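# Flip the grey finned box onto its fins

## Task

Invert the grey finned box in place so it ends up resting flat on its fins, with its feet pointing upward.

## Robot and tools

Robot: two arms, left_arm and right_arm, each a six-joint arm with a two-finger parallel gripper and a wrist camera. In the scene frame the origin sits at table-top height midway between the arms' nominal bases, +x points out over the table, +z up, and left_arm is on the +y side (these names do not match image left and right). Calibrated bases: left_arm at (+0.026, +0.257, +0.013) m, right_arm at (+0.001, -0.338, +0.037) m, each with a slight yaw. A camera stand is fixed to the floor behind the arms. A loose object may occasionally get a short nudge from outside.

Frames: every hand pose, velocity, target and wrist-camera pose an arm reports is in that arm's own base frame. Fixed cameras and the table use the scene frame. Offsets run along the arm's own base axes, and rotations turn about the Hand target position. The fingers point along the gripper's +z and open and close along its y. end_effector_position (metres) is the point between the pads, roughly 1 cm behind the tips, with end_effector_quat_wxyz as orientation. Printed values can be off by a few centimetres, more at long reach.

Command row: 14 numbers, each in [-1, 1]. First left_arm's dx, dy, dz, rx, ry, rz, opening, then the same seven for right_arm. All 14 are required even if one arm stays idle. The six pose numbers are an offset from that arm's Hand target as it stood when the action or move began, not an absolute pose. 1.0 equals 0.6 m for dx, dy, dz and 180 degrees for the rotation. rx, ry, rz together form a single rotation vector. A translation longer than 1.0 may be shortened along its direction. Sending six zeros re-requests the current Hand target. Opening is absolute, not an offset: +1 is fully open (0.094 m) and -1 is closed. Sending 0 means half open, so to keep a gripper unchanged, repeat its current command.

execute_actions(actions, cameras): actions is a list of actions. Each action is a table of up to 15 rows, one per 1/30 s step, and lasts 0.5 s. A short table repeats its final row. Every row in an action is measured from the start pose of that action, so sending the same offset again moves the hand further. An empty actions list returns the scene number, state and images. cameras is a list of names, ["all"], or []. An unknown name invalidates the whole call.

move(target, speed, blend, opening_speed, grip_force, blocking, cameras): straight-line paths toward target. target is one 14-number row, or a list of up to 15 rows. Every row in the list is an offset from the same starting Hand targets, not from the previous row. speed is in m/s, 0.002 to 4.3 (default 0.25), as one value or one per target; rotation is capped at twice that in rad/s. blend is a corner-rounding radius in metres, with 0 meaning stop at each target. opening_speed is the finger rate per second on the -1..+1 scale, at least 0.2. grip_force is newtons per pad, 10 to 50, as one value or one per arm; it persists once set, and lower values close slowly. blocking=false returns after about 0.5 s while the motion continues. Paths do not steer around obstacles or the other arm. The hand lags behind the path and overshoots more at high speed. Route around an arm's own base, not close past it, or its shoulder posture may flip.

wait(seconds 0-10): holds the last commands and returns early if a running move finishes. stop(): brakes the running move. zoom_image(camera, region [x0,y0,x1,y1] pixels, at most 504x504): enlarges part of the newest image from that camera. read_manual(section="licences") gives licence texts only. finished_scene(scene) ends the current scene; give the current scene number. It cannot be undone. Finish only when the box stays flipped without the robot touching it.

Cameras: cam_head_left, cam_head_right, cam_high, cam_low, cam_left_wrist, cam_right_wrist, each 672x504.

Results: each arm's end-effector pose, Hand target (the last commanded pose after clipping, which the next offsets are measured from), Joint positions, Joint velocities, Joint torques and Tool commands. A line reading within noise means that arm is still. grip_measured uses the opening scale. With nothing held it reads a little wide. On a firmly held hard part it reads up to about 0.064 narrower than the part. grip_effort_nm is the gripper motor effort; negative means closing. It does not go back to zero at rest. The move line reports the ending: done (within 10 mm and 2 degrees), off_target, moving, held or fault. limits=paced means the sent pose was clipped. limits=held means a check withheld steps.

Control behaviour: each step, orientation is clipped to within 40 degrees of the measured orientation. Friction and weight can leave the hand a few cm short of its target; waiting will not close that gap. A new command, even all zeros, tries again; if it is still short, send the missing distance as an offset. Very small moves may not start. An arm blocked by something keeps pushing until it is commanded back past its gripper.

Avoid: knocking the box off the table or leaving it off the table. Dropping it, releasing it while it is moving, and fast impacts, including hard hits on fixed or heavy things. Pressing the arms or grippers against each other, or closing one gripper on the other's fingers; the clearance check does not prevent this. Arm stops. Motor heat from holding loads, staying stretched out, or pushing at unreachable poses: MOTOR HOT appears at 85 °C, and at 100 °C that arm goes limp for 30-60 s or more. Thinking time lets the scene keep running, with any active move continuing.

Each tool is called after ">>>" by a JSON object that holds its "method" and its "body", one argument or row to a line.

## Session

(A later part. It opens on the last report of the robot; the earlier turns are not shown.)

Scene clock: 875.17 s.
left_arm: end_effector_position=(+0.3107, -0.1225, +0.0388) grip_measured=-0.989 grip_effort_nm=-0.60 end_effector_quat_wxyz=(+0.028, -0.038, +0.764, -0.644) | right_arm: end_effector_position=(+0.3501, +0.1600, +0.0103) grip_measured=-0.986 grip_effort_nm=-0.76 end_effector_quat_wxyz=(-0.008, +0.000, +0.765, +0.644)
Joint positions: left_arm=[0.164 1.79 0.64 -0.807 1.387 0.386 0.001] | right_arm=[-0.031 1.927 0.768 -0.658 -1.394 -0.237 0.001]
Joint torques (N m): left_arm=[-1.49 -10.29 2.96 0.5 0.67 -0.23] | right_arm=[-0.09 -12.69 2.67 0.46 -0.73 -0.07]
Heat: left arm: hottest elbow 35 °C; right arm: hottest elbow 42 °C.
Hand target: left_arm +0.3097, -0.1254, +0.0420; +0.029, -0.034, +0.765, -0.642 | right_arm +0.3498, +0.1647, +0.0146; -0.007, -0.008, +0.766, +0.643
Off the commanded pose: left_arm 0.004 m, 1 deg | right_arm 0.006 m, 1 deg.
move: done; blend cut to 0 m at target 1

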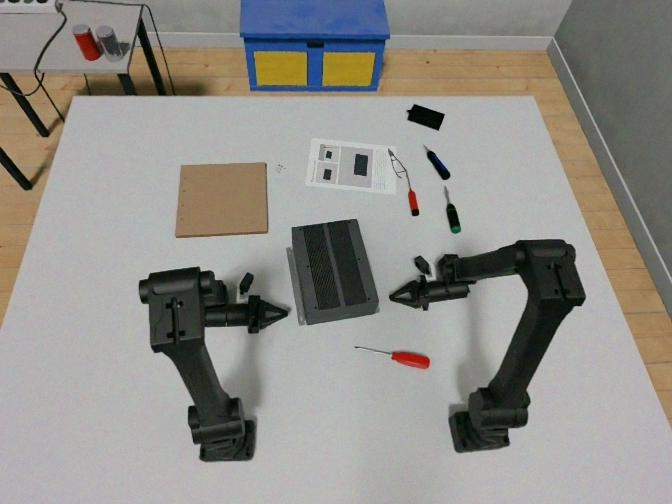

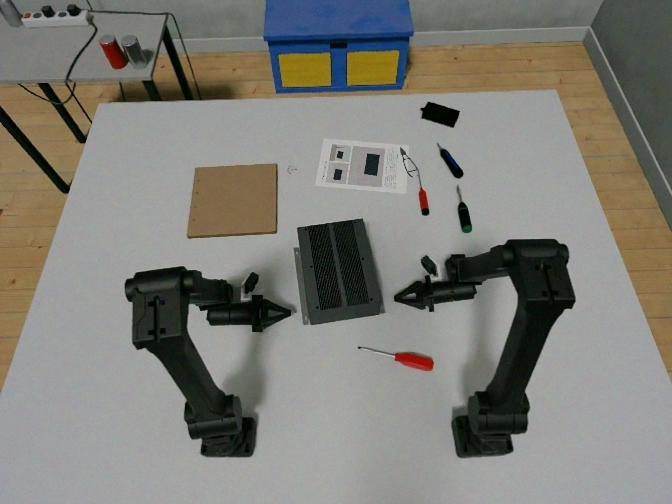

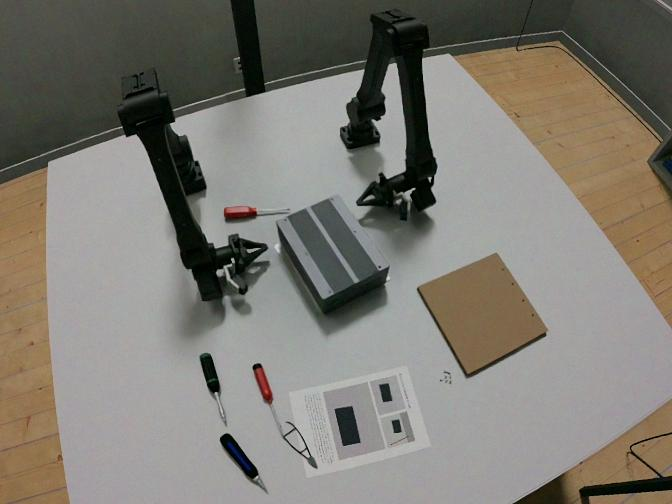

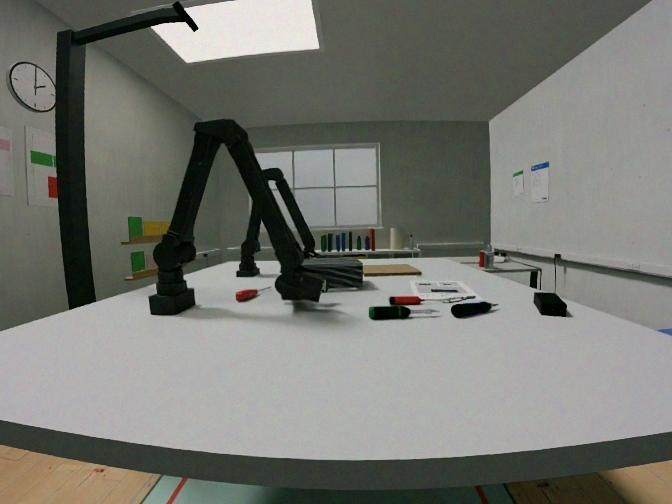

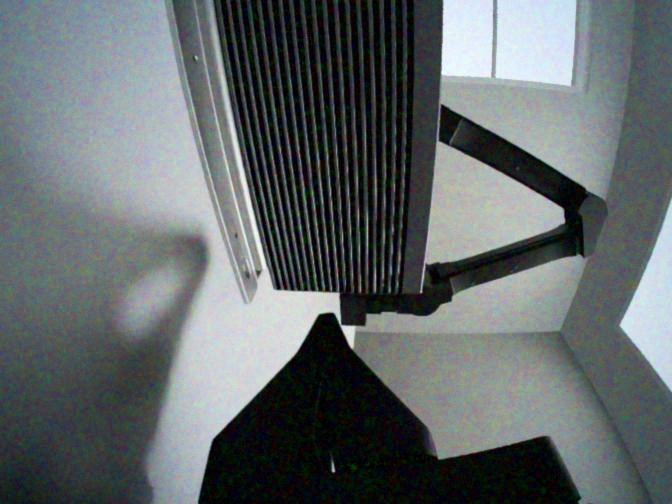

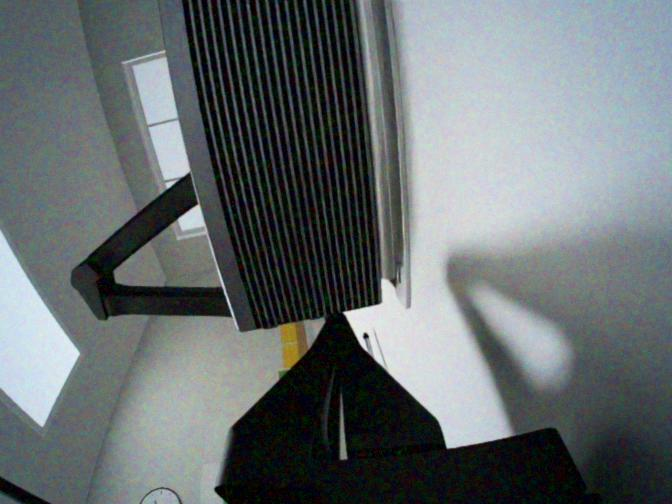

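>>> {"method": "move", "body": {
  "target": [
    [0.0555,0.0122,0.0083,0,0,0,-1,0.0362,0.0053,0.03,0,0,0,-1],
    [0.0662,-0.0367,0.0083,0,0,0,-1,0.0288,0.0548,0.03,0,0,0,-1]
  ],
  "speed": [0.1,0.08],
  "cameras": ["all"]
}}

Scene clock: 940.70 s.
left_arm: end_effector_position=(+0.3501, -0.1446, +0.0430) grip_measured=-0.989 grip_effort_nm=-0.60 end_effector_quat_wxyz=(+0.025, -0.037, +0.764, -0.644) | right_arm: end_effector_position=(+0.3670, +0.1928, +0.0277) grip_measured=-0.986 grip_effort_nm=-0.77 end_effector_quat_wxyz=(-0.011, +0.000, +0.765, +0.644)
Joint positions: left_arm=[0.079 1.768 0.658 -0.412 1.4 -0.059 0.001] | right_arm=[0.059 1.851 0.717 -0.204 -1.394 0.255 0.001]
Joint torques (N m): left_arm=[-1.55 -11.05 3.69 1.17 0.63 -0.22] | right_arm=[0.15 -12.81 3.37 1.18 -0.58 0.01]
Heat: left arm: hottest elbow 34 °C; right arm: hottest elbow 37 °C.
Hand target: left_arm +0.3494, -0.1475, +0.0470; +0.029, -0.035, +0.765, -0.642 | right_arm +0.3668, +0.1976, +0.0324; -0.007, -0.008, +0.766, +0.643
Off the commanded pose: left_arm 0.005 m, 1 deg | right_arm 0.007 m, 1 deg.
move: done

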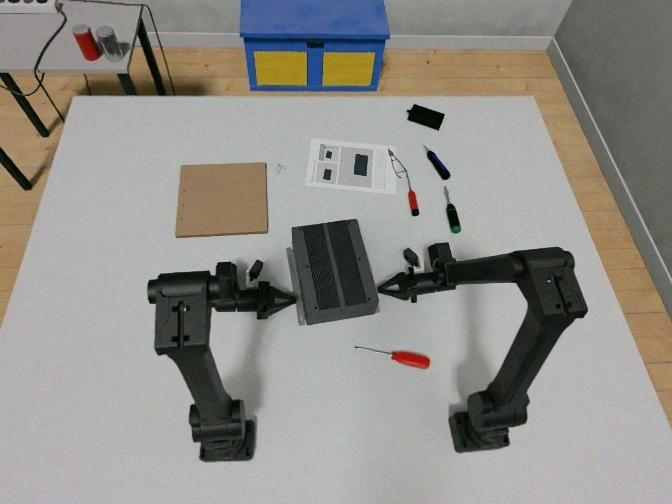

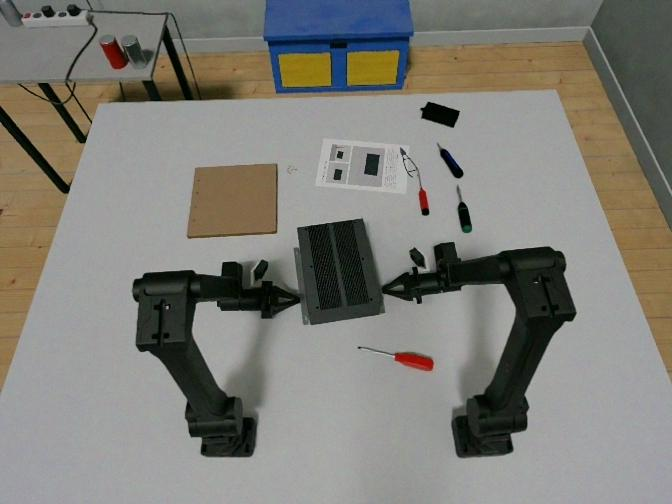

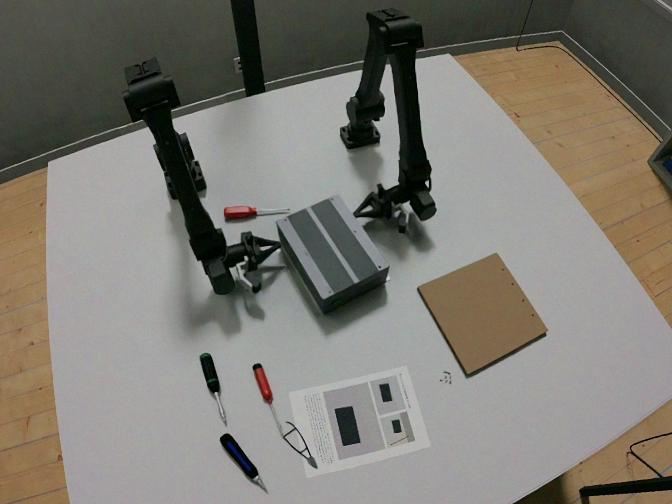

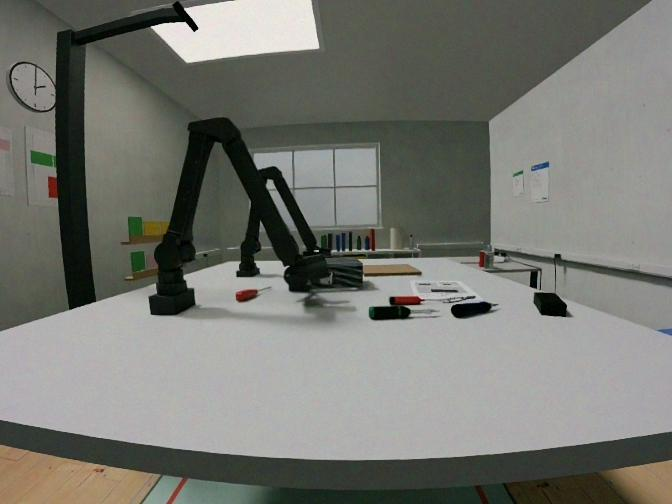

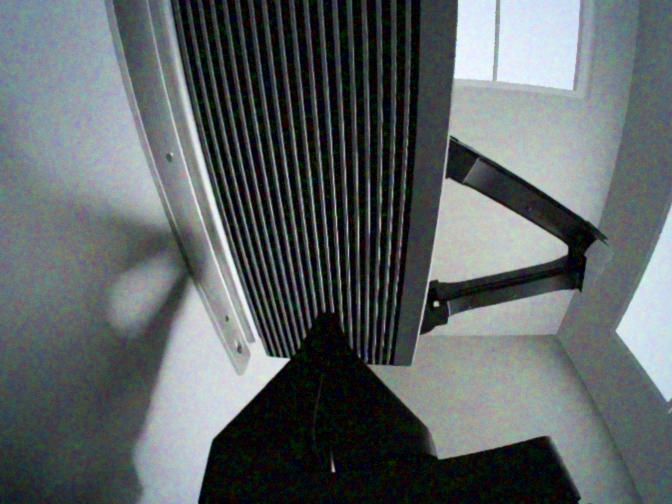

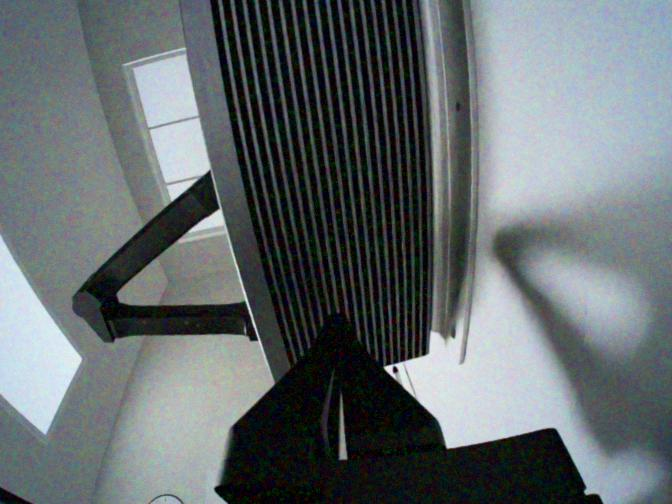

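>>> {"method": "move", "body": {
  "target": [0.0107,-0.0489,0,0,0,0,-1,-0.0073,0.0495,0,0,0,0,-1],
  "speed": 0.03,
  "cameras": ["cam_head_left","cam_left_wrist","cam_right_wrist"]
}}

Scene clock: 949.13 s.
left_arm: end_effector_position=(+0.3548, -0.1641, +0.0431) grip_measured=-0.989 grip_effort_nm=-0.60 end_effector_quat_wxyz=(+0.027, -0.050, +0.762, -0.645) | right_arm: end_effector_position=(+0.3669, +0.2073, +0.0256) grip_measured=-0.986 grip_effort_nm=-0.76 end_effector_quat_wxyz=(-0.001, +0.019, +0.768, +0.640)
Joint positions: left_arm=[0.021 1.75 0.573 0.079 1.382 -0.504 0.001] | right_arm=[0.101 1.845 0.633 0.229 -1.351 0.626 0.001]
Joint torques (N m): left_arm=[-3.78 -10.23 4.56 2.11 0.15 -0.21] | right_arm=[3.66 -11.58 4.01 2.03 -0.82 0]
Heat: left arm: hottest elbow 34 °C; right arm: hottest elbow 37 °C.
Hand target: left_arm +0.3559, -0.1768, +0.0470; +0.029, -0.035, +0.765, -0.642 | right_arm +0.3626, +0.2273, +0.0325; -0.007, -0.008, +0.766, +0.643
Off the commanded pose: left_arm 0.013 m, 2 deg | right_arm 0.022 m, 3 deg.
move: off_target (left_arm, right_arm)
Images, in order (width x height): cam_head_left 672x504, cam_left_wrist 672x504, cam_right_wrist 672x504.

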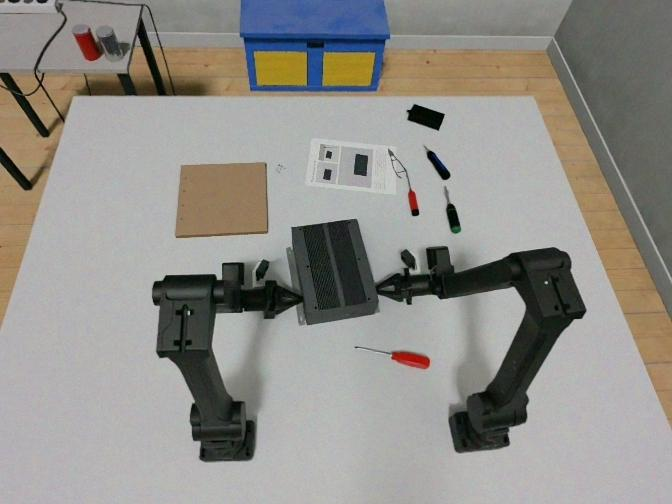

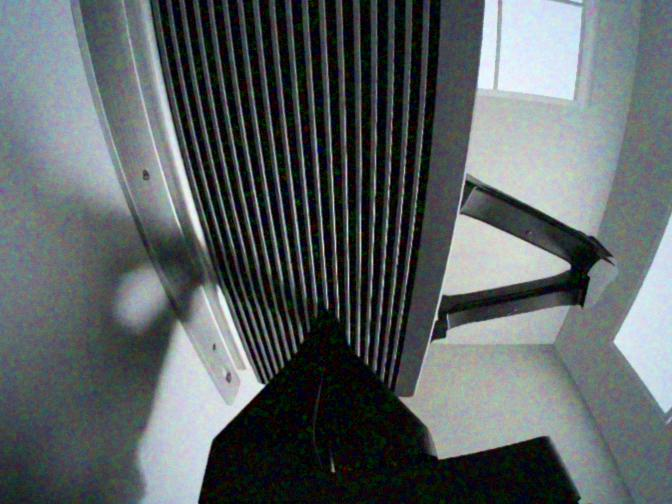

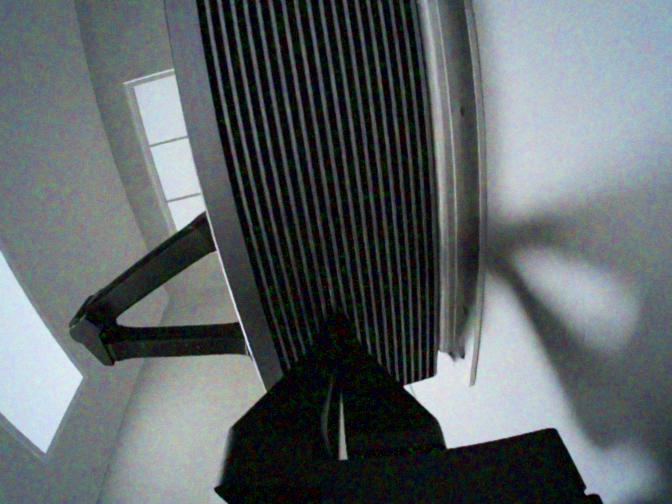

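>>> {"method": "move", "body": {
  "target": [
    [0.0089,-0.0407,0,0,0,0,-1,-0.0049,0.0363,0,0,0,0,-1],
    [0.0089,-0.0407,0.0583,0,0,0,-1,-0.0049,0.0363,0.0583,0,0,0,-1]
  ],
  "speed": [0.04,0.04],
  "cameras": ["cam_left_wrist","cam_right_wrist","cam_low","cam_high"]
}}

Scene clock: 962.33 s.
left_arm: end_effector_position=(+0.3636, -0.1665, +0.0509) grip_measured=-0.989 grip_effort_nm=-0.60 end_effector_quat_wxyz=(+0.038, -0.094, +0.774, -0.625) | right_arm: end_effector_position=(+0.3728, +0.2060, +0.0321) grip_measured=-0.986 grip_effort_nm=-0.76 end_effector_quat_wxyz=(+0.009, +0.063, +0.780, +0.622)
Joint positions: left_arm=[0.003 1.697 0.528 0.278 1.29 -0.759 0.001] | right_arm=[0.105 1.799 0.594 0.346 -1.269 0.801 0.001]
Joint torques (N m): left_arm=[-7.94 -13.04 6.27 1.8 2.18 -0.3] | right_arm=[7.3 -15.15 4.66 1.84 -2.82 0.05]
Heat: left arm: hottest elbow 34 °C; right arm: hottest elbow 37 °C.
Hand target: left_arm +0.3611, -0.2013, +0.0818; +0.029, -0.034, +0.765, -0.642 | right_arm +0.3596, +0.2491, +0.0675; -0.007, -0.008, +0.766, +0.643
Off the commanded pose: left_arm 0.047 m, 7 deg | right_arm 0.057 m, 9 deg.
move: off_target (left_arm, right_arm)
Images, in order (width x height): cam_high 672x504, cam_low 672x504, cam_left_wrist 672x504, cam_right_wrist 672x504.

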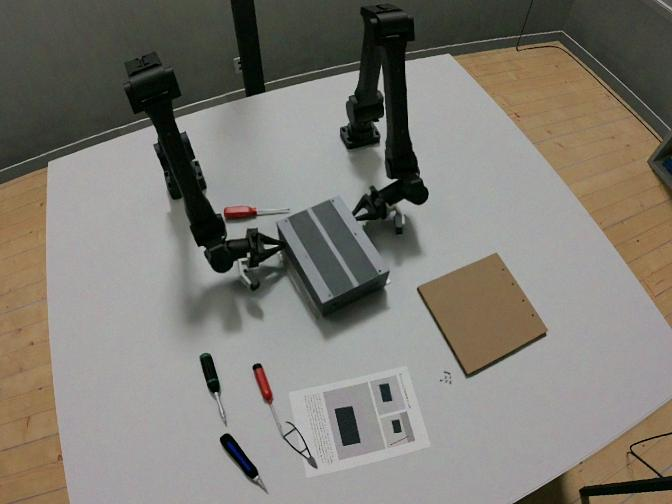

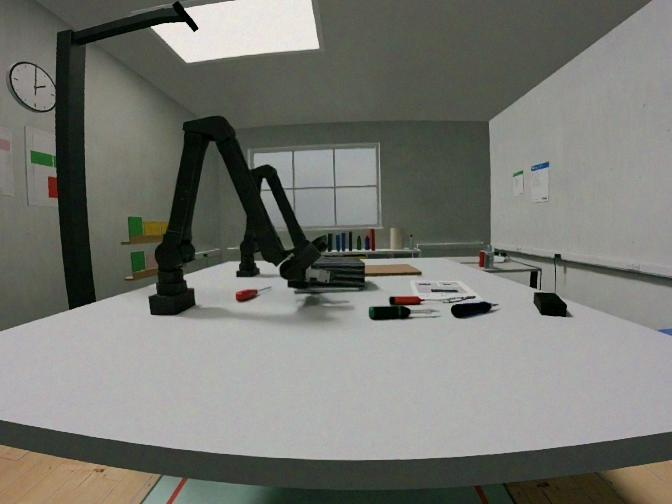

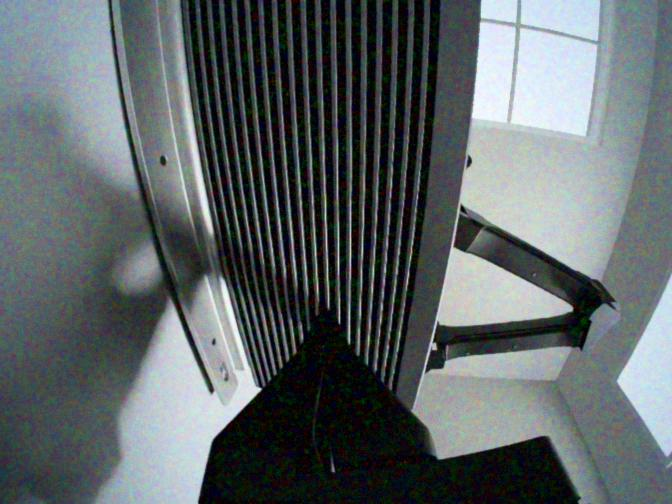

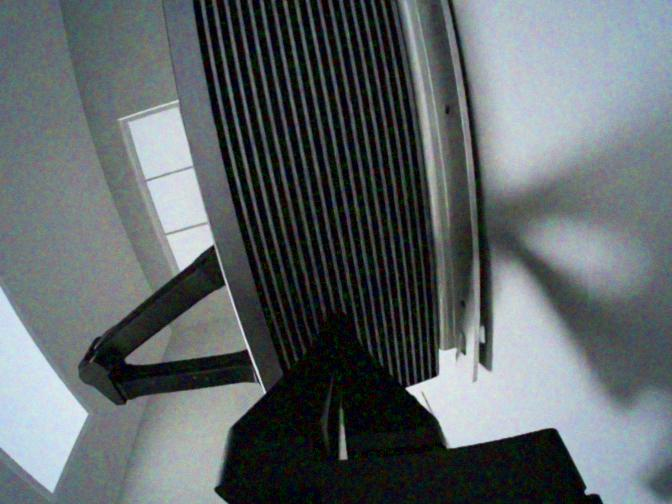

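>>> {"method": "move", "body": {
  "target": [0,0,0.1,0,0,0,-1,0,0,0.1,0,0,0,-1],
  "speed": 0.05,
  "cameras": ["cam_left_wrist","cam_right_wrist","cam_low","cam_head_left"]
}}

>>> {"method": "zoom_image", "body": {
  "camera": "cam_low",
  "region": [260, 210, 400, 310]
}}

Scene clock: 983.60 s.
left_arm: end_effector_position=(+0.3537, -0.1664, +0.1016) grip_measured=-0.989 grip_effort_nm=-0.60 end_effector_quat_wxyz=(+0.026, -0.108, +0.774, -0.623) | right_arm: end_effector_position=(+0.3639, +0.2065, +0.0822) grip_measured=-0.986 grip_effort_nm=-0.76 end_effector_quat_wxyz=(-0.004, +0.073, +0.781, +0.620)
Joint positions: left_arm=[0.003 1.496 0.528 0.058 1.287 -0.776 0.001] | right_arm=[0.109 1.613 0.59 0.135 -1.268 0.806 0.001]
Joint torques (N m): left_arm=[-7.94 -11.16 10.24 1.76 2.36 -0.17] | right_arm=[6.89 -14.62 7.87 1.96 -2.9 0.02]
Heat: left arm: hottest elbow 36 °C; right arm: hottest elbow 37 °C.
Hand target: left_arm +0.3611, -0.2012, +0.1419; +0.029, -0.035, +0.765, -0.642 | right_arm +0.3596, +0.2491, +0.1274; -0.007, -0.008, +0.766, +0.643
Off the commanded pose: left_arm 0.054 m, 9 deg | right_arm 0.062 m, 10 deg.
move: off_target (left_arm, right_arm)
Images, in order (width x height): cam_head_left 672x504, cam_low 672x504, cam_left_wrist 672x504, cam_right_wrist 672x504.

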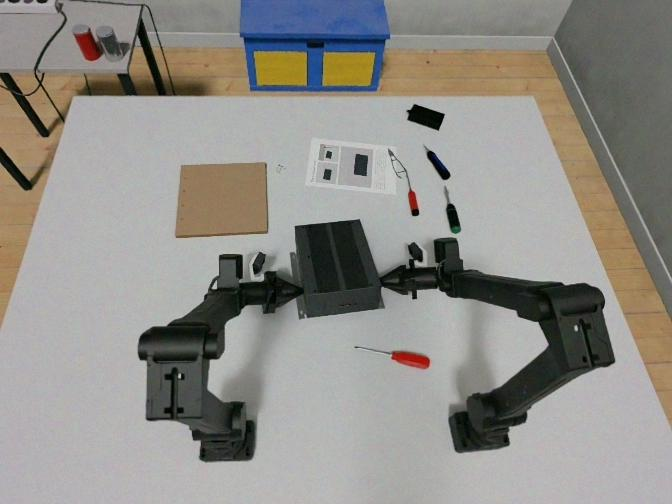

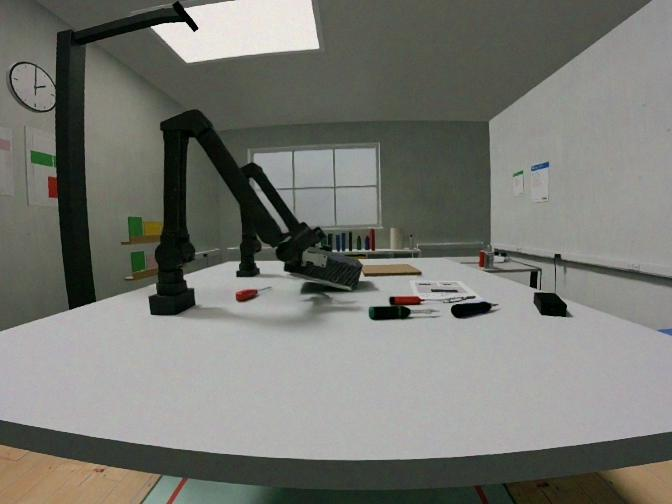

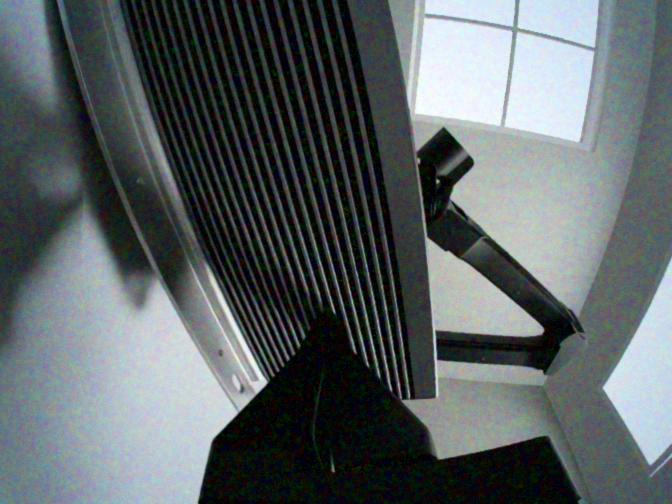

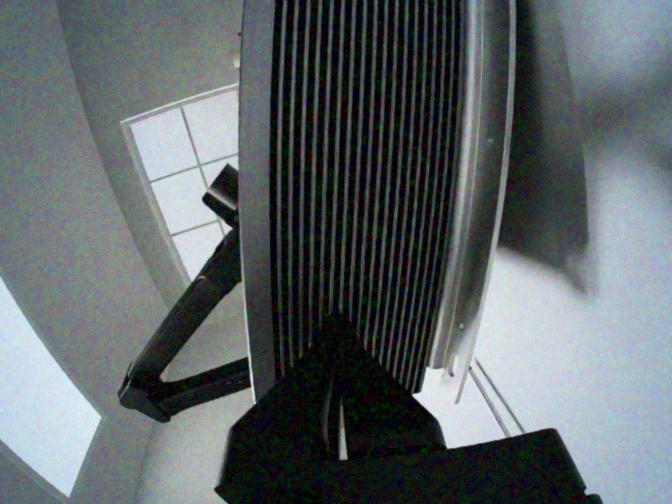

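Scaled by 3.600.

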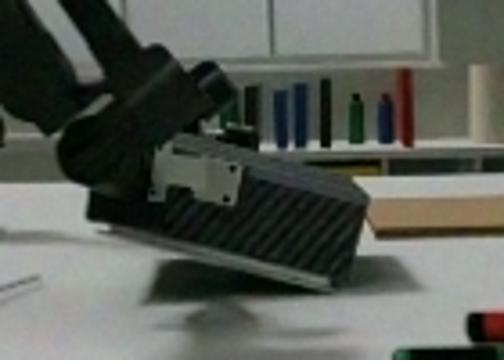

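>>> {"method": "move", "body": {
  "target": [0,0,0.1,0,0,0,-1,0,0,0.1,0,0,0,-1],
  "speed": 0.06,
  "cameras": ["cam_left_wrist","cam_right_wrist","cam_low","cam_head_left"]
}}

>>> {"method": "zoom_image", "body": {
  "camera": "cam_low",
  "region": [260, 210, 400, 310]
}}

Scene clock: 995.67 s.
left_arm: end_effector_position=(+0.3527, -0.1673, +0.1578) grip_measured=-0.989 grip_effort_nm=-0.60 end_effector_quat_wxyz=(+0.023, -0.107, +0.772, -0.626) | right_arm: end_effector_position=(+0.3525, +0.2052, +0.1307) grip_measured=-0.986 grip_effort_nm=-0.76 end_effector_quat_wxyz=(-0.016, +0.083, +0.782, +0.618)
Joint positions: left_arm=[0.002 1.333 0.582 -0.16 1.294 -0.779 0.001] | right_arm=[0.109 1.443 0.603 -0.073 -1.268 0.812 0.001]
Joint torques (N m): left_arm=[-7.77 -9.41 12.71 1.59 2.09 -0.16] | right_arm=[6.53 -12.81 11.92 1.84 -2.98 -0.04]
Heat: left arm: hottest elbow 38 °C; right arm: hottest elbow 39 °C.
Hand target: left_arm +0.3610, -0.2013, +0.2019; +0.029, -0.034, +0.765, -0.642 | right_arm +0.3596, +0.2491, +0.1874; -0.007, -0.008, +0.766, +0.643
Off the commanded pose: left_arm 0.056 m, 9 deg | right_arm 0.072 m, 11 deg.
move: off_target (left_arm, right_arm)
Images, in order (width x height): cam_head_left 672x504, cam_low 672x504, cam_left_wrist 672x504, cam_right_wrist 672x504.

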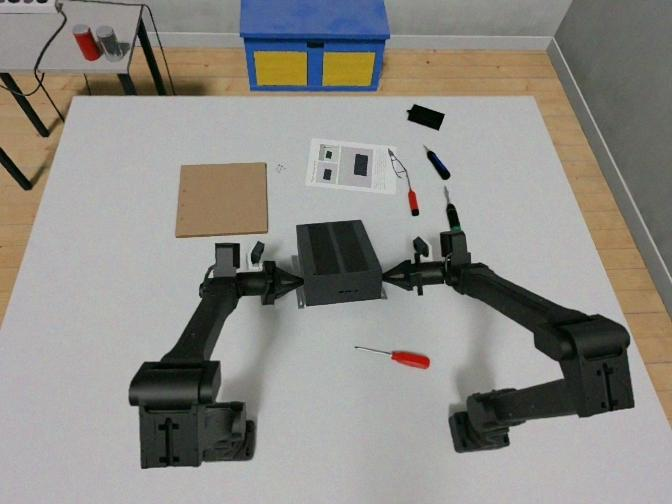

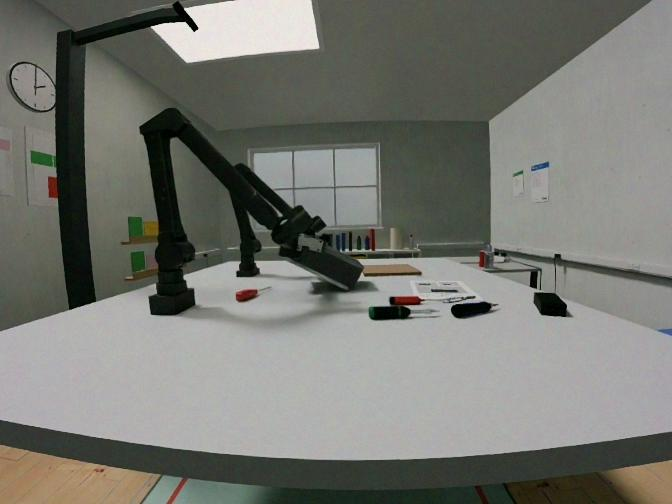

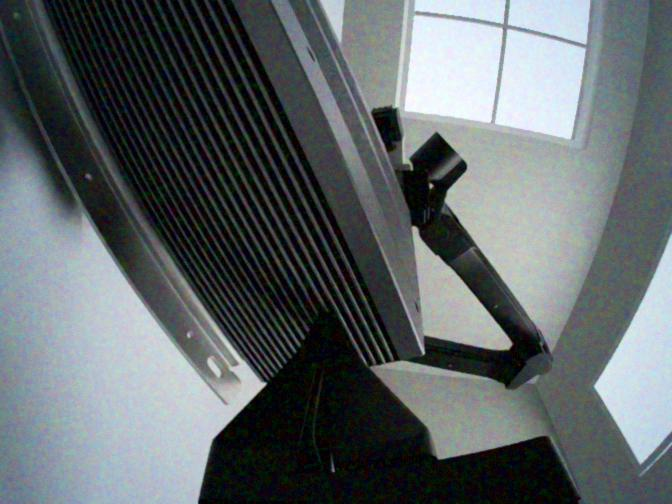

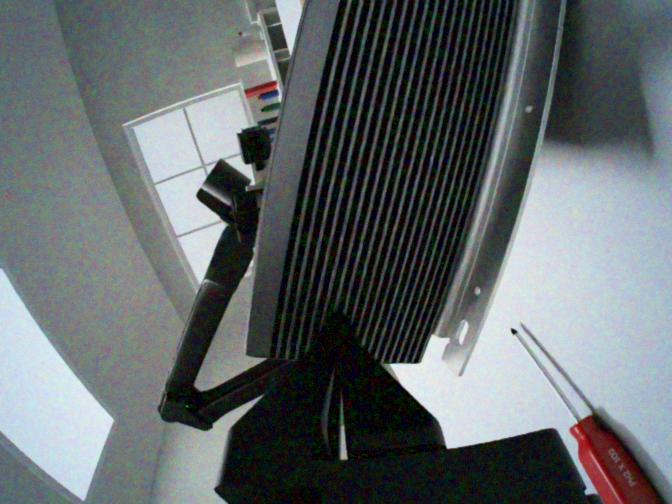

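Scaled by 3.600.

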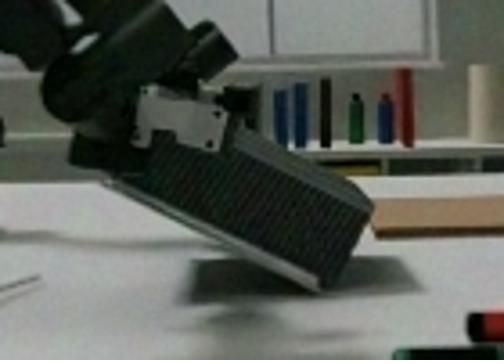

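>>> {"method": "move", "body": {
  "target": [0,0,0.08,0,0,0,-1,0,0,0.08,0,0,0,-1],
  "speed": 0.06,
  "cameras": ["cam_left_wrist","cam_right_wrist","cam_low","cam_head_left"]
}}

>>> {"method": "zoom_image", "body": {
  "camera": "cam_low",
  "region": [260, 210, 400, 310]
}}

Scene clock: 1006.80 s.
left_arm: end_effector_position=(+0.3506, -0.1994, +0.2333) grip_measured=-0.989 grip_effort_nm=-0.60 end_effector_quat_wxyz=(+0.021, -0.041, +0.766, -0.641) | right_arm: end_effector_position=(+0.3485, +0.2444, +0.2224) grip_measured=-0.986 grip_effort_nm=-0.76 end_effector_quat_wxyz=(-0.013, -0.001, +0.766, +0.642)
Joint positions: left_arm=[-0.084 1.222 0.696 -0.291 1.327 -0.791 0.001] | right_arm=[0.206 1.303 0.723 -0.189 -1.317 0.837 0.001]
Joint torques (N m): left_arm=[-0.91 -6.65 11.47 1.35 0.43 -0.23] | right_arm=[0.15 -7.12 10.36 1.21 -0.39 -0.03]
Heat: left arm: hottest elbow 40 °C; right arm: hottest elbow 41 °C.
Hand target: left_arm +0.3612, -0.2012, +0.2500; +0.029, -0.034, +0.765, -0.642 | right_arm +0.3596, +0.2490, +0.2354; -0.007, -0.008, +0.766, +0.643
Off the commanded pose: left_arm 0.020 m, 1 deg | right_arm 0.018 m, 1 deg.
move: off_target (left_arm, right_arm)
Images, in order (width x height): cam_head_left 672x504, cam_low 672x504, cam_left_wrist 672x504, cam_right_wrist 672x504.

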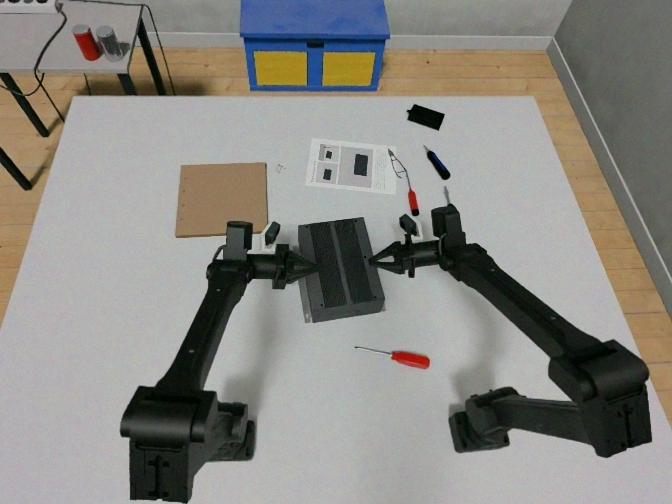

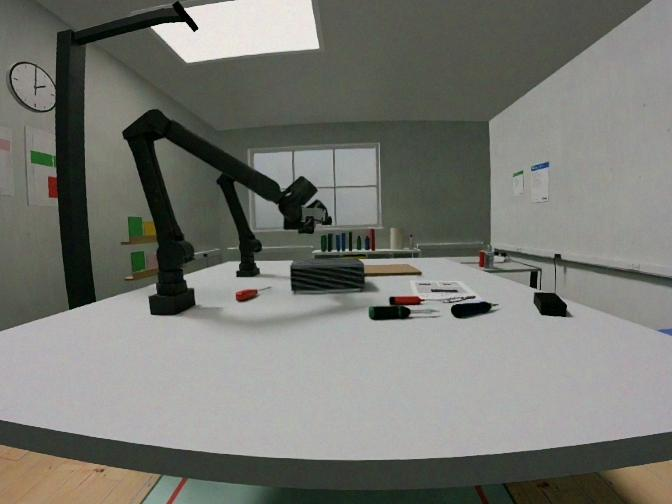

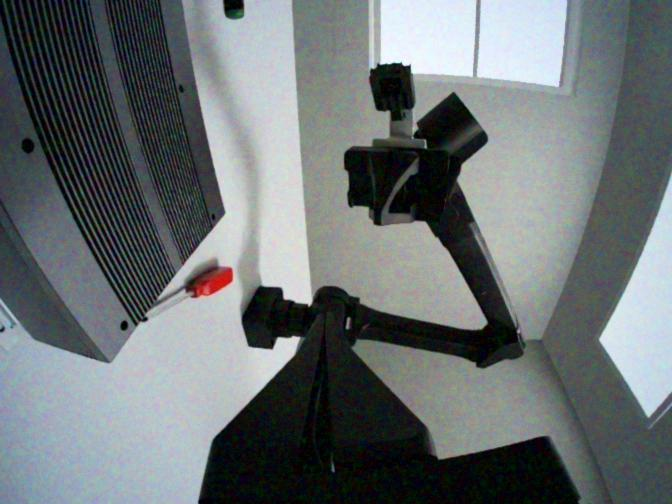

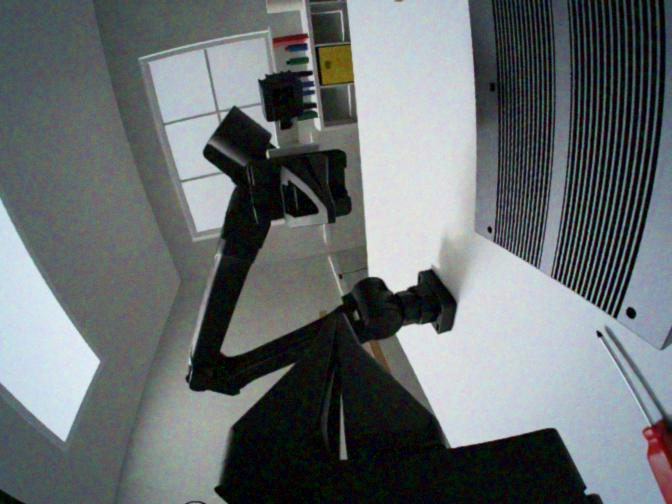

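Scaled by 3.600.

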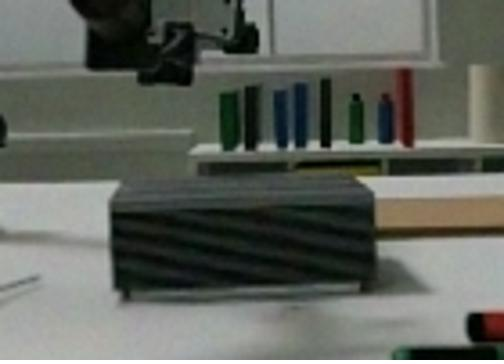

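>>> {"method": "move", "body": {
  "target": [
    [0.0067,0.1267,0,0,0,0,-1,0.0207,-0.14,0,0,0,0,-1],
    [0.0067,0.1267,-0.3383,0,0,0,-1,0.0207,-0.14,-0.3373,0,0,0,-1]
  ],
  "speed": [0.2,0.25],
  "cameras": ["all"]
}}

Scene clock: 1059.37 s.
left_arm: end_effector_position=(+0.3666, -0.1260, +0.0512) grip_measured=-0.989 grip_effort_nm=-0.59 end_effector_quat_wxyz=(+0.034, -0.025, +0.766, -0.641) | right_arm: end_effector_position=(+0.3696, +0.1685, +0.0313) grip_measured=-0.986 grip_effort_nm=-0.76 end_effector_quat_wxyz=(-0.012, -0.011, +0.766, +0.643)
Joint positions: left_arm=[0.128 1.808 0.771 -0.761 1.39 0.252 0.001] | right_arm=[-0.006 1.894 0.828 -0.724 -1.392 -0.218 0.001]
Joint torques (N m): left_arm=[-0.5 -9.82 3.89 0.72 0.83 -0.21] | right_arm=[-1.32 -12.75 3.38 0.43 -0.82 -0.04]
Heat: left arm: hottest elbow 46 °C; right arm: hottest elbow 45 °C.
Hand target: left_arm +0.3651, -0.1252, +0.0470; +0.029, -0.034, +0.765, -0.642 | right_arm +0.3721, +0.1650, +0.0331; -0.007, -0.008, +0.766, +0.643
Off the commanded pose: left_arm 0.005 m, 1 deg | right_arm 0.005 m, 1 deg.
move: done

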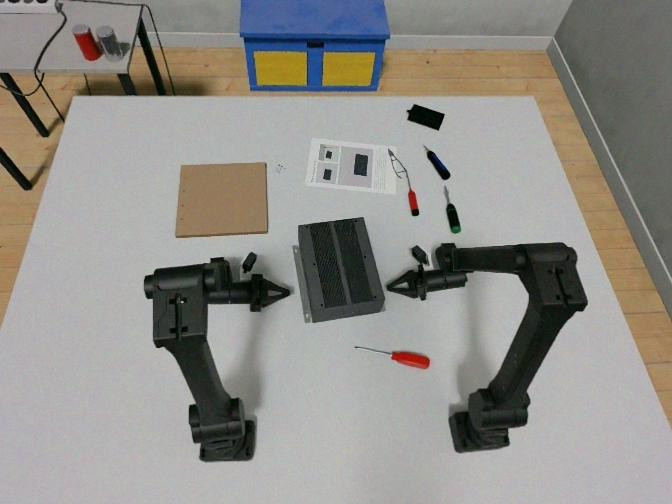

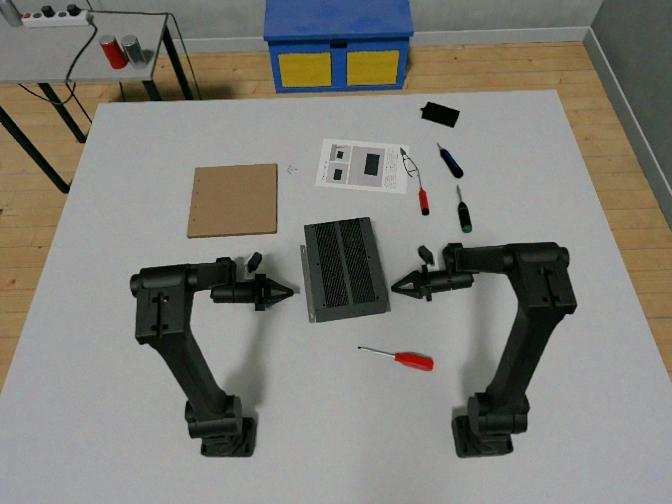

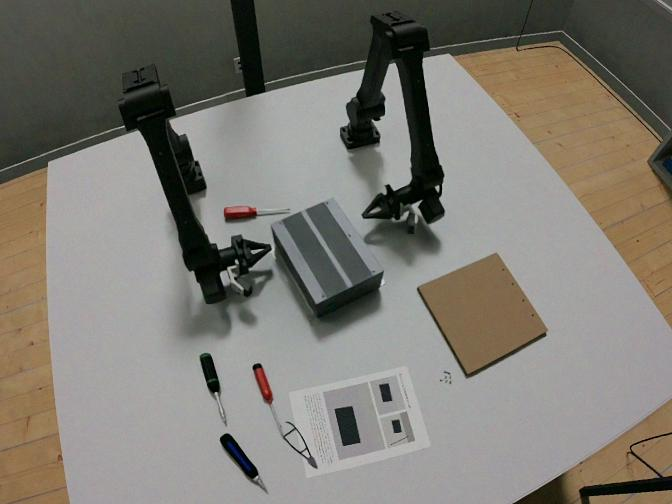

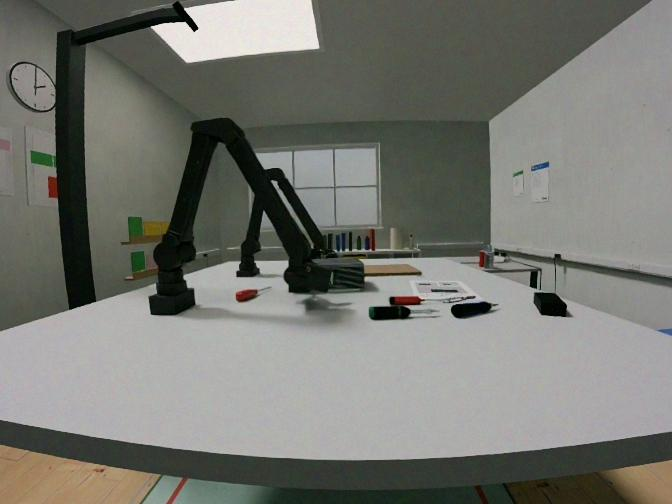

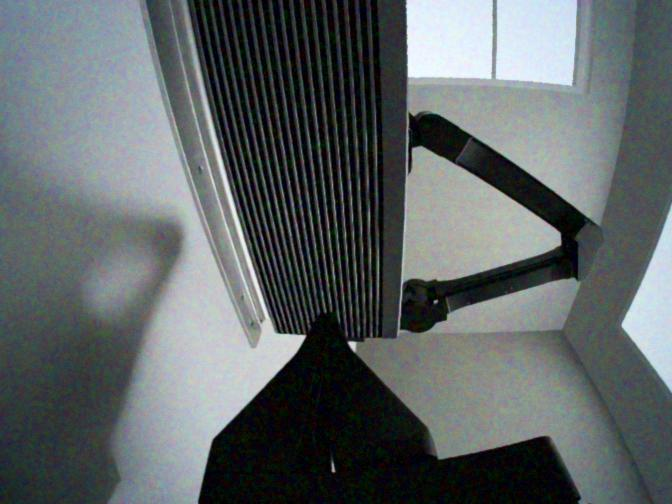

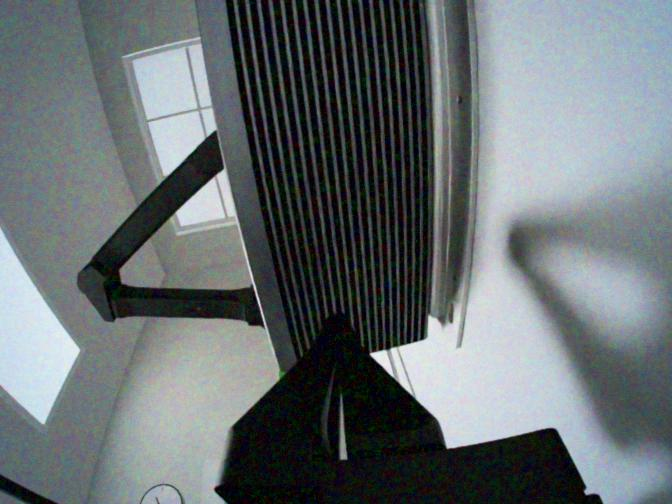

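>>> {"method": "move", "body": {
  "target": [
    [0.016,-0.0733,0,0,0,0,-1,-0.0055,0.0372,0,0,0,0,-1],
    [0.0195,-0.0896,0,0,0,0,-1,-0.008,0.0545,0,0,0,0,-1]
  ],
  "speed": [0.1,0.03],
  "cameras": ["cam_left_wrist","cam_right_wrist","cam_head_left"]
}}

Scene clock: 1084.13 s.
left_arm: end_effector_position=(+0.3778, -0.1755, +0.0429) grip_measured=-0.989 grip_effort_nm=-0.60 end_effector_quat_wxyz=(+0.026, -0.038, +0.765, -0.642) | right_arm: end_effector_position=(+0.3691, +0.1892, +0.0286) grip_measured=-0.986 grip_effort_nm=-0.76 end_effector_quat_wxyz=(-0.008, +0.004, +0.765, +0.644)
Joint positions: left_arm=[-0.012 1.786 0.638 0.096 1.368 -0.537 0.001] | right_arm=[0.049 1.848 0.717 -0.204 -1.394 0.257 0.001]
Joint torques (N m): left_arm=[-1.67 -11.28 3.92 1.91 0.53 -0.25] | right_arm=[0.85 -11.93 3.48 1.32 -0.57 -0.06]
Heat: left arm: hottest elbow 40 °C; right arm: hottest elbow 41 °C.
Hand target: left_arm +0.3768, -0.1790, +0.0470; +0.029, -0.034, +0.765, -0.642 | right_arm +0.3672, +0.1978, +0.0330; -0.007, -0.007, +0.766, +0.643
Off the commanded pose: left_arm 0.005 m, 1 deg | right_arm 0.010 m, 1 deg.
move: done
Images, in order (width x height): cam_head_left 672x504, cam_left_wrist 672x504, cam_right_wrist 672x504.

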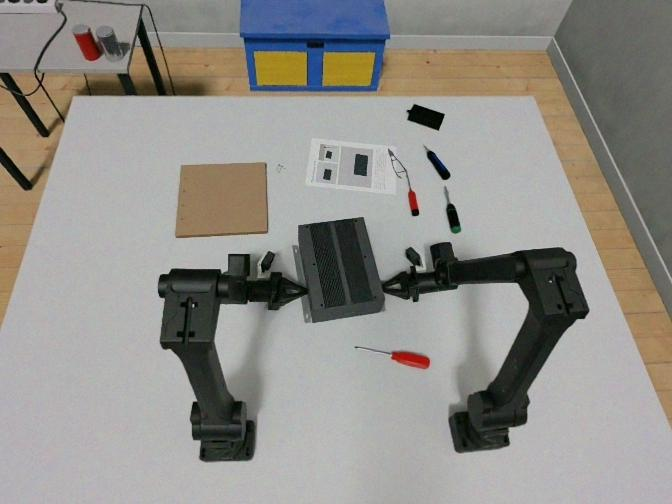

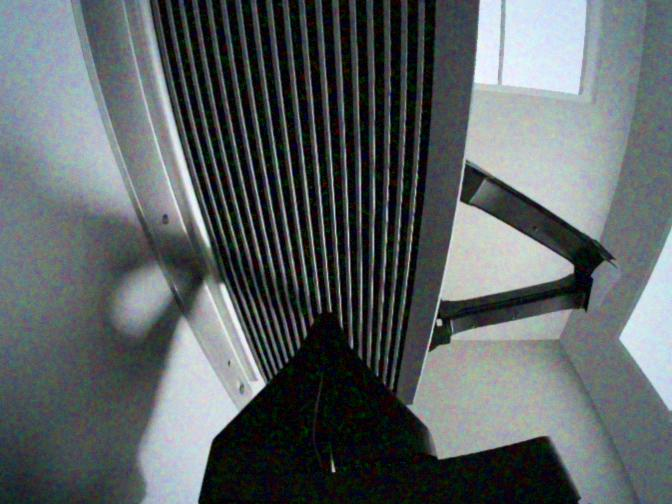

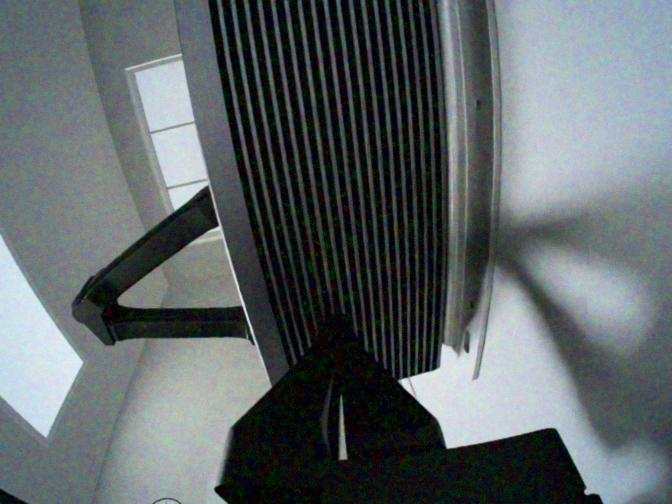

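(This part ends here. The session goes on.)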